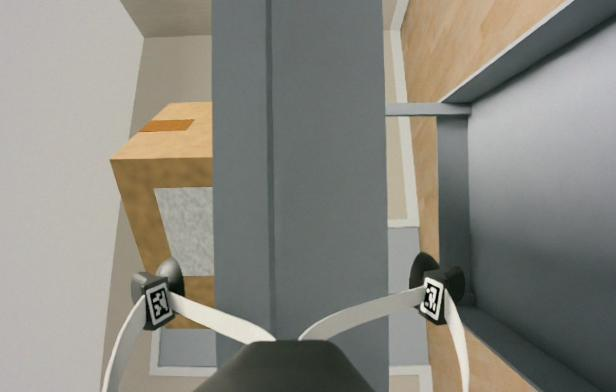

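Request:
move --blocking false --r1 '{"base":{"translate_m":0.12},"joints":{"lift_m":0.1}}' --r2 '{"base":{"translate_m":0.035},"joints":{"lift_m":0.637},"pace":"slow"}'

Request:
wait --seconds 1 --cameras '[]'

Request:
wait --seconds 1 --cameras '["r1_head_camera","r1_head_left_camera","r2_head_camera","r2_wrist_camera"]'

Request:
move --blocking false --r2 '{"joints":{"gripper_m":0.0}}' --r1 '{"base":{"translate_m":0.3},"pace":"slow","contact_limits":{"translate_m":0.6}}'

Request:
wait --seconds 1.5 --cameras '["r2_wrist_camera"]'

Request:
wait --seconds 2 --cameras '["r1_head_camera","r1_head_left_camera","r2_head_camera","r2_wrist_camera"]'

Scene clock: 179.20 s.
earlier move: r1 done
move: r1 moving; r2 moving
r1.base_odometry: x=+0.029 y=+1.798 heading=+2.650
r1.turned_by_wheels: +0.000
r1.turned_by_imu: +0.000
r1.base_tilt: forward=-1.6 right=+1.3
r1.lidar_m: 0.53 0.54 0.64 1.05 2.51 2.63 2.33 2.33 2.49 2.20 0.90 0.56
r1.base_status: translate_m moving
r1.joint_positions: lift_m=+0.101 arm_m=+0.000 wrist_yaw_rad=+0.000 wrist_pitch_rad=+0.001 wrist_roll_rad=+0.000 gripper_m=-0.010
r1.joint_status: lift_m moving; the others done
r1.measured_speeds: translate_m=+0.122 strafe_m=+0.000 rotate_rad=-0.001 lift_m=-0.009 arm_m=+0.000 wrist_yaw_rad=+0.000 wrist_pitch_rad=+0.000 wrist_roll_rad=+0.000
r1.motor_effort: lift_m=+12(13) arm_m=+5(5) wheel_0=+5(7) wheel_1=+7(7) wheel_2=-9(10)
r1.servo_current: wrist_yaw_rad=65(65) wrist_pitch_rad=46(46) wrist_roll_rad=46(59) gripper_m=46(46)
r1.hand_pose: x=+0.4592 y=-0.0874 z=+0.2785 quat_wxyz=(+1.000, +0.000, +0.001, +0.000) (m; r1's base frame)
r1.wrist_depth_mm: 314 330 343 362 379 340 - / 314 329 345 362 382 342 - / 314 329 345 364 384 343 - / 314 329 347 362 384 332 - / 315 330 347 364 387 351 - / 315 329 340 194 382 334 - / 317 327 181 185 170 320 -
r2.base_odometry: x=-0.353 y=-1.357 heading=-2.398
r2.turned_by_wheels: +0.000
r2.turned_by_imu: +0.000
r2.base_tilt: forward=-0.8 right=+0.0
r2.lidar_m: 0.37 3.00 2.50 2.13 2.15 2.43 2.76 2.76 3.10 2.64 2.58 0.42
r2.base_status: translate_m moving
r2.joint_positions: lift_m=+0.638 arm_m=+0.000 wrist_yaw_rad=-0.002 wrist_pitch_rad=-0.004 wrist_roll_rad=+1.568 gripper_m=+0.125
r2.joint_status: lift_m moving
r2.measured_speeds: translate_m=+0.048 strafe_m=+0.000 rotate_rad=-0.003 lift_m=-0.005 arm_m=+0.000 wrist_yaw_rad=-0.006 wrist_pitch_rad=-0.004 wrist_roll_rad=+0.000
r2.motor_effort: lift_m=+10(15) arm_m=-2(4) wheel_0=+9(10) wheel_1=+7(7) wheel_2=-13(13)
r2.servo_current: wrist_yaw_rad=46(59) wrist_pitch_rad=46(46) wrist_roll_rad=46(59) gripper_m=46(52)
r2.hand_pose: x=+0.4591 y=-0.0879 z=+0.8169 quat_wxyz=(+0.708, +0.706, -0.002, +0.001) (m; r2's base frame)
r2.wrist_depth_mm: - - 160 218 - 1756 - / - - 160 219 - 1708 - / - 574 159 218 - 809 - / - 480 159 218 - 809 - / - - 159 217 - - - / - 213 158 217 198 176 - / - - 158 - - 1921 -
pictures: none

Scene clock: 180.17 s.
earlier move: r1 moving; r2 done
r1.base_odometry: x=-0.049 y=+1.840 heading=+2.650
r1.turned_by_wheels: +0.000
r1.turned_by_imu: +0.000
r1.base_tilt: forward=-1.6 right=+1.3
r1.lidar_m: 0.44 0.42 0.57 0.86 2.52 2.74 2.41 2.44 2.47 2.19 0.70 0.51
r1.base_status: translate_m moving
r1.joint_positions: lift_m=+0.101 arm_m=+0.000 wrist_yaw_rad=+0.000 wrist_pitch_rad=+0.001 wrist_roll_rad=+0.000 gripper_m=-0.010
r1.joint_status: all done
r1.measured_speeds: all 0
r1.motor_effort: lift_m=+12(13) arm_m=+5(5) wheel_0=+1(7) wheel_1=+0(7) wheel_2=-1(10)
r1.servo_current: wrist_yaw_rad=46(65) wrist_pitch_rad=46(52) wrist_roll_rad=39(65) gripper_m=46(46)
r1.hand_pose: x=+0.4592 y=-0.0874 z=+0.2784 quat_wxyz=(+1.000, +0.000, +0.001, +0.000) (m; r1's base frame)
r1.wrist_depth_mm: 236 246 258 271 287 283 241 / 235 246 259 271 285 283 241 / 237 247 258 272 285 286 243 / 237 247 259 273 286 287 235 / 237 249 260 271 286 290 246 / 237 249 256 195 286 291 245 / 239 245 256 185 153 277 246
r2.base_odometry: x=-0.370 y=-1.372 heading=-2.398
r2.turned_by_wheels: +0.000
r2.turned_by_imu: +0.000
r2.base_tilt: forward=-0.7 right=+0.0
r2.lidar_m: 0.38 2.98 2.54 2.14 2.13 2.41 2.80 2.77 3.10 2.60 2.61 0.42
r2.base_status: done
r2.joint_positions: lift_m=+0.638 arm_m=+0.000 wrist_yaw_rad=-0.002 wrist_pitch_rad=-0.005 wrist_roll_rad=+1.568 gripper_m=+0.125
r2.joint_status: all done
r2.measured_speeds: all 0
r2.motor_effort: lift_m=+10(15) arm_m=+4(4) wheel_0=+4(10) wheel_1=+3(7) wheel_2=-6(16)
r2.servo_current: wrist_yaw_rad=46(59) wrist_pitch_rad=39(52) wrist_roll_rad=46(65) gripper_m=52(52)
r2.hand_pose: x=+0.4591 y=-0.0880 z=+0.8174 quat_wxyz=(+0.708, +0.706, -0.003, +0.001) (m; r2's base frame)
r2.wrist_depth_mm: - - 162 220 - 1808 - / - - 162 220 - 778 - / - 580 162 220 - 809 - / - 480 161 220 - 798 - / - - 161 219 217 - - / - 213 161 219 199 177 - / - - 161 - - 1921 -
wait: 0.97 of 1 s (r2 has come to rest)
pictures: none
No camera images: "cameras" was empty.

Scene clock: 180.37 s.
earlier move: r1 done
r1.base_odometry: x=-0.049 y=+1.840 heading=+2.650
r1.turned_by_wheels: +0.000
r1.turned_by_imu: +0.000
r1.base_tilt: forward=-1.6 right=+1.3
r1.lidar_m: 0.44 0.44 0.55 0.83 2.52 2.71 2.41 2.42 2.50 2.19 0.74 0.49
r1.base_status: done
r1.joint_positions: lift_m=+0.101 arm_m=+0.000 wrist_yaw_rad=+0.000 wrist_pitch_rad=+0.001 wrist_roll_rad=+0.000 gripper_m=-0.010
r1.joint_status: all done
r1.measured_speeds: all 0
r1.motor_effort: lift_m=+13(13) arm_m=+5(5) wheel_0=+3(7) wheel_1=+0(7) wheel_2=+0(10)
r1.servo_current: wrist_yaw_rad=39(65) wrist_pitch_rad=39(52) wrist_roll_rad=46(65) gripper_m=52(52)
r1.hand_pose: x=+0.4592 y=-0.0874 z=+0.2784 quat_wxyz=(+1.000, +0.000, +0.001, +0.000) (m; r1's base frame)
r1.wrist_depth_mm: 236 246 258 271 286 283 242 / 236 246 258 271 286 286 241 / 237 249 259 272 286 287 245 / 237 248 259 273 286 289 236 / 236 248 258 272 289 290 246 / 238 249 254 195 287 291 245 / 238 244 257 185 153 278 246
r2.base_odometry: x=-0.370 y=-1.372 heading=-2.398
r2.turned_by_wheels: +0.000
r2.turned_by_imu: +0.000
r2.base_tilt: forward=-0.7 right=+0.0
r2.lidar_m: 0.38 2.99 2.53 2.16 2.15 2.43 2.77 2.77 3.10 2.61 2.61 0.42
r2.base_status: done
r2.joint_positions: lift_m=+0.638 arm_m=+0.000 wrist_yaw_rad=-0.002 wrist_pitch_rad=-0.005 wrist_roll_rad=+1.568 gripper_m=+0.125
r2.joint_status: all done
r2.measured_speeds: all 0
r2.motor_effort: lift_m=+10(15) arm_m=+4(4) wheel_0=+4(10) wheel_1=+3(7) wheel_2=-6(16)
r2.servo_current: wrist_yaw_rad=52(59) wrist_pitch_rad=52(52) wrist_roll_rad=52(65) gripper_m=46(52)
r2.hand_pose: x=+0.4591 y=-0.0880 z=+0.8174 quat_wxyz=(+0.708, +0.706, -0.003, +0.001) (m; r2's base frame)
r2.wrist_depth_mm: - - 162 220 - 1756 - / - - 161 220 - 778 - / - 574 161 219 - 809 - / - 484 161 220 - 820 - / - - 161 220 217 - - / - 213 161 219 200 177 - / - - 161 - - 1921 -
wait: 0.20 of 1 s (r1 has come to rest)
pictures: r1_head_camera, r1_head_left_camera, r2_head_camera, r2_wrist_camera
Images, in order (width x height): r1_head_camera 420x560, r1_head_left_camera 420x672, r2_head_camera 420x560, r2_wrist_camera 616x392.

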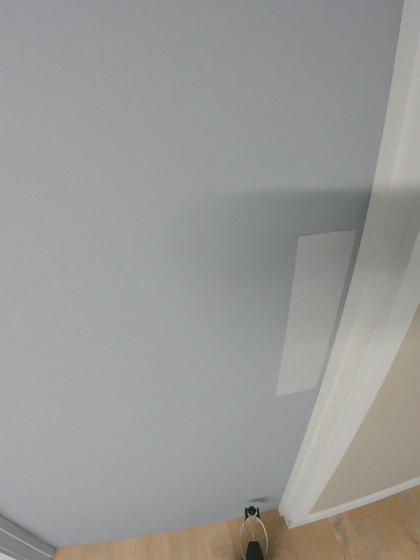

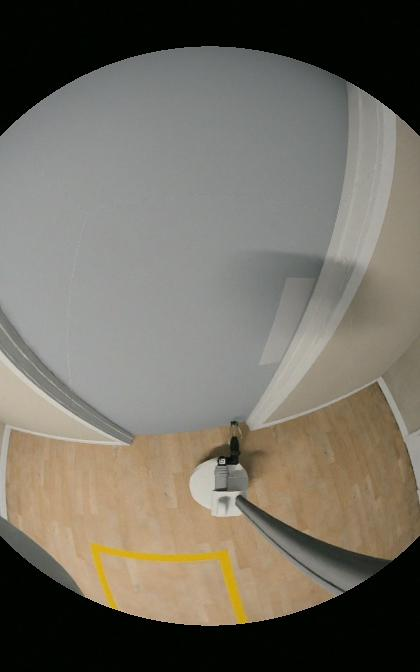

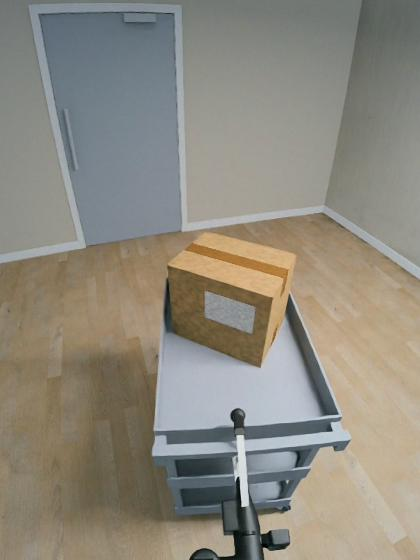

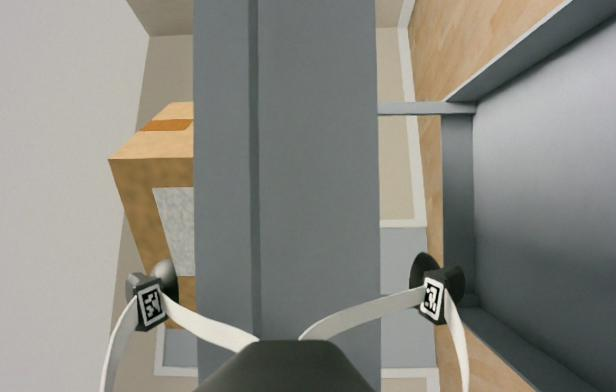

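Scene clock: 180.87 s.
move: r1 moving; r2 moving
r1.base_odometry: x=-0.060 y=+1.846 heading=+2.650
r1.turned_by_wheels: +0.000
r1.turned_by_imu: +0.000
r1.base_tilt: forward=-1.6 right=+1.3
r1.lidar_m: 0.44 0.43 0.49 0.79 2.54 2.72 2.44 2.43 2.49 2.18 0.71 0.49
r1.base_status: translate_m moving
r1.joint_positions: lift_m=+0.101 arm_m=+0.000 wrist_yaw_rad=+0.000 wrist_pitch_rad=+0.001 wrist_roll_rad=+0.000 gripper_m=-0.010
r1.joint_status: not commanded
r1.measured_speeds: translate_m=+0.048 strafe_m=+0.000 rotate_rad=-0.001 lift_m=+0.000 arm_m=+0.000 wrist_yaw_rad=+0.000 wrist_pitch_rad=+0.000 wrist_roll_rad=+0.000
r1.motor_effort: lift_m=+12(13) arm_m=+5(5) wheel_0=+2(7) wheel_1=+7(7) wheel_2=-5(7)
r1.servo_current: wrist_yaw_rad=46(52) wrist_pitch_rad=46(46) wrist_roll_rad=33(52) gripper_m=46(52)
r1.contact_limits: translate_m 0.6
r1.hand_pose: x=+0.4592 y=-0.0874 z=+0.2784 quat_wxyz=(+1.000, +0.000, +0.001, +0.000) (m; r1's base frame)
r1.wrist_depth_mm: 228 237 248 260 274 278 238 / 225 236 249 262 276 281 237 / 228 237 249 262 274 285 240 / 228 238 249 260 278 283 242 / 228 238 250 262 276 283 242 / 229 239 245 194 277 286 235 / 229 236 247 185 153 276 244
r2.base_odometry: x=-0.370 y=-1.372 heading=-2.398
r2.turned_by_wheels: +0.000
r2.turned_by_imu: +0.000
r2.base_tilt: forward=-0.7 right=+0.1
r2.lidar_m: 0.37 2.98 2.53 2.13 2.13 2.40 2.77 2.77 3.08 2.63 2.62 0.40
r2.base_status: not commanded
r2.joint_positions: lift_m=+0.638 arm_m=+0.000 wrist_yaw_rad=-0.002 wrist_pitch_rad=-0.008 wrist_roll_rad=+1.568 gripper_m=+0.111
r2.joint_status: gripper_m moving
r2.measured_speeds: translate_m=+0.000 strafe_m=+0.000 rotate_rad=+0.001 lift_m=+0.000 arm_m=+0.000 wrist_yaw_rad=+0.000 wrist_pitch_rad=-0.012 wrist_roll_rad=+0.000
r2.motor_effort: lift_m=+10(10) arm_m=+4(4) wheel_0=+4(5) wheel_1=+3(3) wheel_2=-6(6)
r2.servo_current: wrist_yaw_rad=39(52) wrist_pitch_rad=52(52) wrist_roll_rad=52(52) gripper_m=130(130)
r2.hand_pose: x=+0.4591 y=-0.0880 z=+0.8180 quat_wxyz=(+0.708, +0.706, -0.003, +0.002) (m; r2's base frame)
r2.wrist_depth_mm: - - 168 218 - 1808 - / - - 160 218 216 778 - / - 569 160 217 - 798 - / - 492 160 218 - 798 - / - - 160 217 217 798 - / - - 160 218 191 - - / - - 160 - - 1863 496
pictures: none

Scene clock: 182.37 s.
earlier move: r1 moving; r2 moving
r1.base_odometry: x=-0.181 y=+1.911 heading=+2.649
r1.turned_by_wheels: -0.001
r1.turned_by_imu: -0.002
r1.base_tilt: forward=-1.6 right=+1.3
r1.lidar_m: 0.38 0.37 0.40 0.73 2.56 2.89 2.57 2.58 2.45 2.15 0.45 0.38
r1.base_status: translate_m moving
r1.joint_positions: lift_m=+0.100 arm_m=+0.000 wrist_yaw_rad=-0.006 wrist_pitch_rad=+0.001 wrist_roll_rad=+0.000 gripper_m=-0.010
r1.joint_status: not commanded
r1.measured_speeds: translate_m=+0.096 strafe_m=+0.001 rotate_rad=-0.004 lift_m=+0.000 arm_m=+0.000 wrist_yaw_rad=+0.000 wrist_pitch_rad=+0.000 wrist_roll_rad=+0.000
r1.motor_effort: lift_m=+13(13) arm_m=+7(10) wheel_0=+7(14) wheel_1=+5(10) wheel_2=-16(21)
r1.servo_current: wrist_yaw_rad=65(65) wrist_pitch_rad=39(52) wrist_roll_rad=59(59) gripper_m=46(52)
r1.contact_limits: translate_m 0.6
r1.hand_pose: x=+0.4585 y=-0.0891 z=+0.2784 quat_wxyz=(+1.000, +0.000, +0.001, -0.003) (m; r1's base frame)
r1.wrist_depth_mm: 186 199 215 235 256 - - / 185 200 215 235 257 - 195 / 187 199 216 235 257 - - / 187 200 216 235 257 - 197 / 187 200 218 236 259 1661 - / 186 201 212 200 257 1042 - / 185 196 212 168 177 741 -
r2.base_odometry: x=-0.370 y=-1.373 heading=-2.398
r2.turned_by_wheels: +0.000
r2.turned_by_imu: +0.000
r2.base_tilt: forward=-0.7 right=+0.1
r2.lidar_m: 0.37 2.89 2.53 2.13 2.13 2.40 2.79 2.77 3.08 2.60 2.60 0.42
r2.base_status: not commanded
r2.joint_positions: lift_m=+0.637 arm_m=+0.000 wrist_yaw_rad=-0.002 wrist_pitch_rad=-0.009 wrist_roll_rad=+1.569 gripper_m=+0.002
r2.joint_status: gripper_m moving
r2.measured_speeds: all 0
r2.motor_effort: lift_m=+12(12) arm_m=+4(4) wheel_0=+2(5) wheel_1=+1(4) wheel_2=-3(6)
r2.servo_current: wrist_yaw_rad=39(59) wrist_pitch_rad=52(59) wrist_roll_rad=33(65) gripper_m=189(410)
r2.hand_pose: x=+0.4591 y=-0.0880 z=+0.8182 quat_wxyz=(+0.708, +0.706, -0.004, +0.002) (m; r2's base frame)
r2.wrist_depth_mm: - - 167 225 - 1756 - / - - 166 225 - 750 - / - 580 167 224 - 820 - / - 484 166 225 - 820 - / - - 166 224 - 809 - / - 178 166 224 177 158 - / - - 166 - - 1921 -
wait: 1.50 s; no rest
pictures: r2_wrist_camera
Images, in order (width x height): r2_wrist_camera 616x392.

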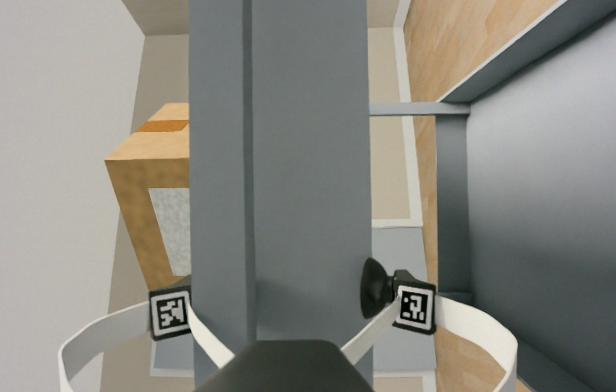

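Scene clock: 182.47 s.
earlier move: r1 moving; r2 done
r1.base_odometry: x=-0.190 y=+1.915 heading=+2.649
r1.turned_by_wheels: +0.000
r1.turned_by_imu: +0.000
r1.base_tilt: forward=-1.6 right=+1.3
r1.lidar_m: 0.39 0.37 0.38 0.69 2.55 2.93 2.55 2.60 2.47 2.15 0.41 0.35
r1.base_status: translate_m moving
r1.joint_positions: lift_m=+0.100 arm_m=+0.000 wrist_yaw_rad=-0.007 wrist_pitch_rad=+0.001 wrist_roll_rad=+0.000 gripper_m=-0.010
r1.joint_status: not commanded
r1.measured_speeds: translate_m=+0.101 strafe_m=+0.000 rotate_rad=-0.004 lift_m=+0.000 arm_m=+0.000 wrist_yaw_rad=-0.006 wrist_pitch_rad=+0.000 wrist_roll_rad=+0.000
r1.motor_effort: lift_m=+13(13) arm_m=+7(10) wheel_0=+6(14) wheel_1=+6(10) wheel_2=-17(21)
r1.servo_current: wrist_yaw_rad=46(65) wrist_pitch_rad=46(52) wrist_roll_rad=39(59) gripper_m=46(52)
r1.contact_limits: translate_m 0.6
r1.hand_pose: x=+0.4584 y=-0.0894 z=+0.2784 quat_wxyz=(+1.000, +0.000, +0.001, -0.003) (m; r1's base frame)
r1.wrist_depth_mm: 183 197 213 234 256 - - / 182 198 213 233 256 - - / 185 198 214 235 258 - - / 185 198 214 233 257 - - / 185 198 215 235 257 1921 - / 184 199 210 199 255 1042 - / 183 195 180 182 249 707 -
r2.base_odometry: x=-0.370 y=-1.373 heading=-2.398
r2.turned_by_wheels: +0.000
r2.turned_by_imu: +0.000
r2.base_tilt: forward=-0.7 right=+0.1
r2.lidar_m: 0.38 2.89 2.53 2.15 2.15 2.43 2.79 2.75 3.08 2.63 2.61 0.41
r2.base_status: not commanded
r2.joint_positions: lift_m=+0.637 arm_m=+0.000 wrist_yaw_rad=-0.002 wrist_pitch_rad=-0.009 wrist_roll_rad=+1.569 gripper_m=+0.002
r2.joint_status: all done
r2.measured_speeds: all 0
r2.motor_effort: lift_m=+12(12) arm_m=+4(4) wheel_0=+2(5) wheel_1=+2(4) wheel_2=-3(6)
r2.servo_current: wrist_yaw_rad=33(59) wrist_pitch_rad=52(59) wrist_roll_rad=59(65) gripper_m=182(410)
r2.hand_pose: x=+0.4591 y=-0.0880 z=+0.8182 quat_wxyz=(+0.708, +0.706, -0.004, +0.002) (m; r2's base frame)
r2.wrist_depth_mm: - - 166 225 - 1661 - / - - 167 225 - 750 - / - 574 166 224 - 820 - / - 488 167 224 - 820 - / - - 166 224 - 820 - / - 178 166 224 178 158 - / - - 166 - - 1921 -
wait: 0.10 of 2 s (r2 has come to rest)
pictures: r1_head_camera, r1_head_left_camera, r2_head_camera, r2_wrist_camera
Images, in order (width x height): r1_head_camera 420x560, r1_head_left_camera 420x672, r2_head_camera 420x560, r2_wrist_camera 616x392.

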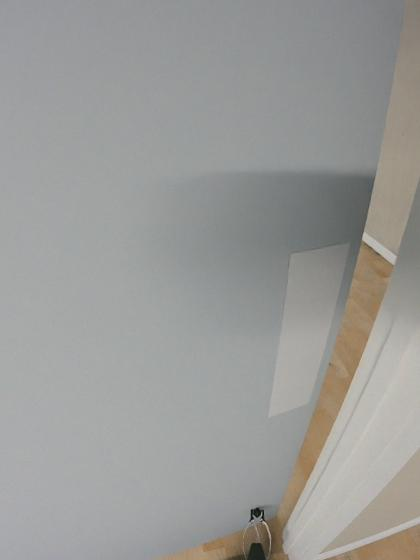

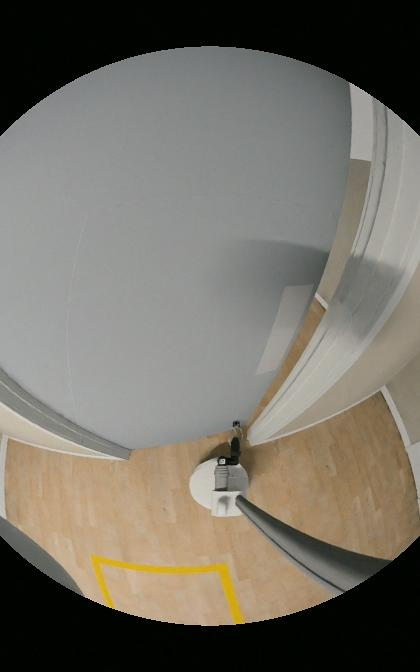

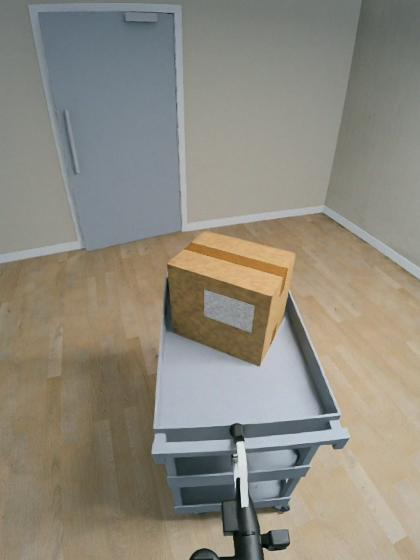

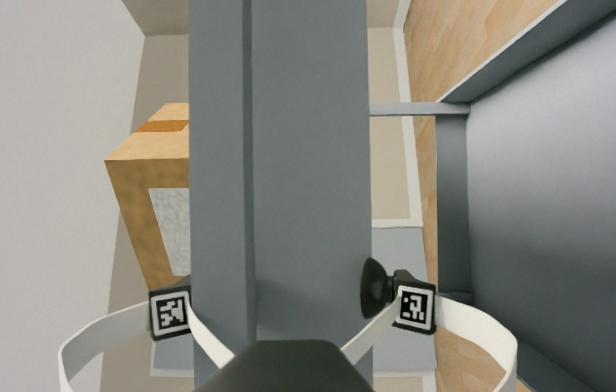

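Request:
move --blocking false --r1 '{"base":{"translate_m":0.16,"strafe_m":0.15},"contact_limits":{"translate_m":0.7,"strafe_m":0.7}}'

Request:
wait --seconds 3 --cameras '["r1_head_camera","r1_head_left_camera","r1_head_right_camera"]'

r1: "contact_limits": translate_m and strafe_m are given together and make one move, which takes one limit: state it under one of them only
Scene clock: 197.87 s.
earlier move: r1 done
r1.base_odometry: x=-0.313 y=+1.981 heading=+2.649
r1.turned_by_wheels: +0.000
r1.turned_by_imu: -0.002
r1.base_tilt: forward=-1.6 right=+1.3
r1.lidar_m: 0.36 0.33 0.35 0.54 2.59 3.04 2.70 2.74 2.43 2.13 0.27 0.31
r1.base_status: done
r1.joint_positions: lift_m=+0.100 arm_m=+0.000 wrist_yaw_rad=-0.008 wrist_pitch_rad=+0.001 wrist_roll_rad=+0.000 gripper_m=-0.010
r1.joint_status: not commanded
r1.measured_speeds: all 0
r1.motor_effort: lift_m=+13(13) arm_m=+7(10) wheel_0=+2(14) wheel_1=+4(10) wheel_2=-14(21)
r1.servo_current: wrist_yaw_rad=59(78) wrist_pitch_rad=39(52) wrist_roll_rad=46(72) gripper_m=39(52)
r1.contact_limits: translate_m 0.6
r1.hand_pose: x=+0.4583 y=-0.0898 z=+0.2784 quat_wxyz=(+1.000, +0.000, +0.001, -0.004) (m; r1's base frame)
r1.wrist_depth_mm: 170 186 208 236 - - - / 168 186 209 238 - - - / 168 187 208 236 - - - / 169 187 209 237 - - - / 172 189 211 238 1708 1983 1983 / 172 188 204 198 182 1060 1025 / 171 185 178 186 179 759 750
r2.base_odometry: x=-0.370 y=-1.373 heading=-2.398
r2.turned_by_wheels: +0.000
r2.turned_by_imu: +0.001
r2.base_tilt: forward=-0.7 right=+0.0
r2.lidar_m: 0.37 2.71 2.50 2.15 2.14 2.40 2.76 2.78 3.09 2.58 2.61 0.40
r2.base_status: not commanded
r2.joint_positions: lift_m=+0.637 arm_m=+0.000 wrist_yaw_rad=-0.002 wrist_pitch_rad=-0.009 wrist_roll_rad=+1.569 gripper_m=+0.002
r2.joint_status: all done
r2.measured_speeds: all 0
r2.motor_effort: lift_m=+12(12) arm_m=+4(4) wheel_0=+2(5) wheel_1=+2(4) wheel_2=-3(6)
r2.servo_current: wrist_yaw_rad=46(65) wrist_pitch_rad=52(59) wrist_roll_rad=46(65) gripper_m=182(410)
r2.hand_pose: x=+0.4591 y=-0.0880 z=+0.8182 quat_wxyz=(+0.708, +0.706, -0.004, +0.002) (m; r2's base frame)
r2.wrist_depth_mm: - - 167 224 - 1708 - / - - 166 225 - 741 - / - 580 166 224 - 820 - / - 484 166 224 - 809 - / - - 166 224 - 820 - / - 177 166 224 177 158 - / - - 166 - - 1863 -
pictures: none

not run: a call was refused earlier in this reply.


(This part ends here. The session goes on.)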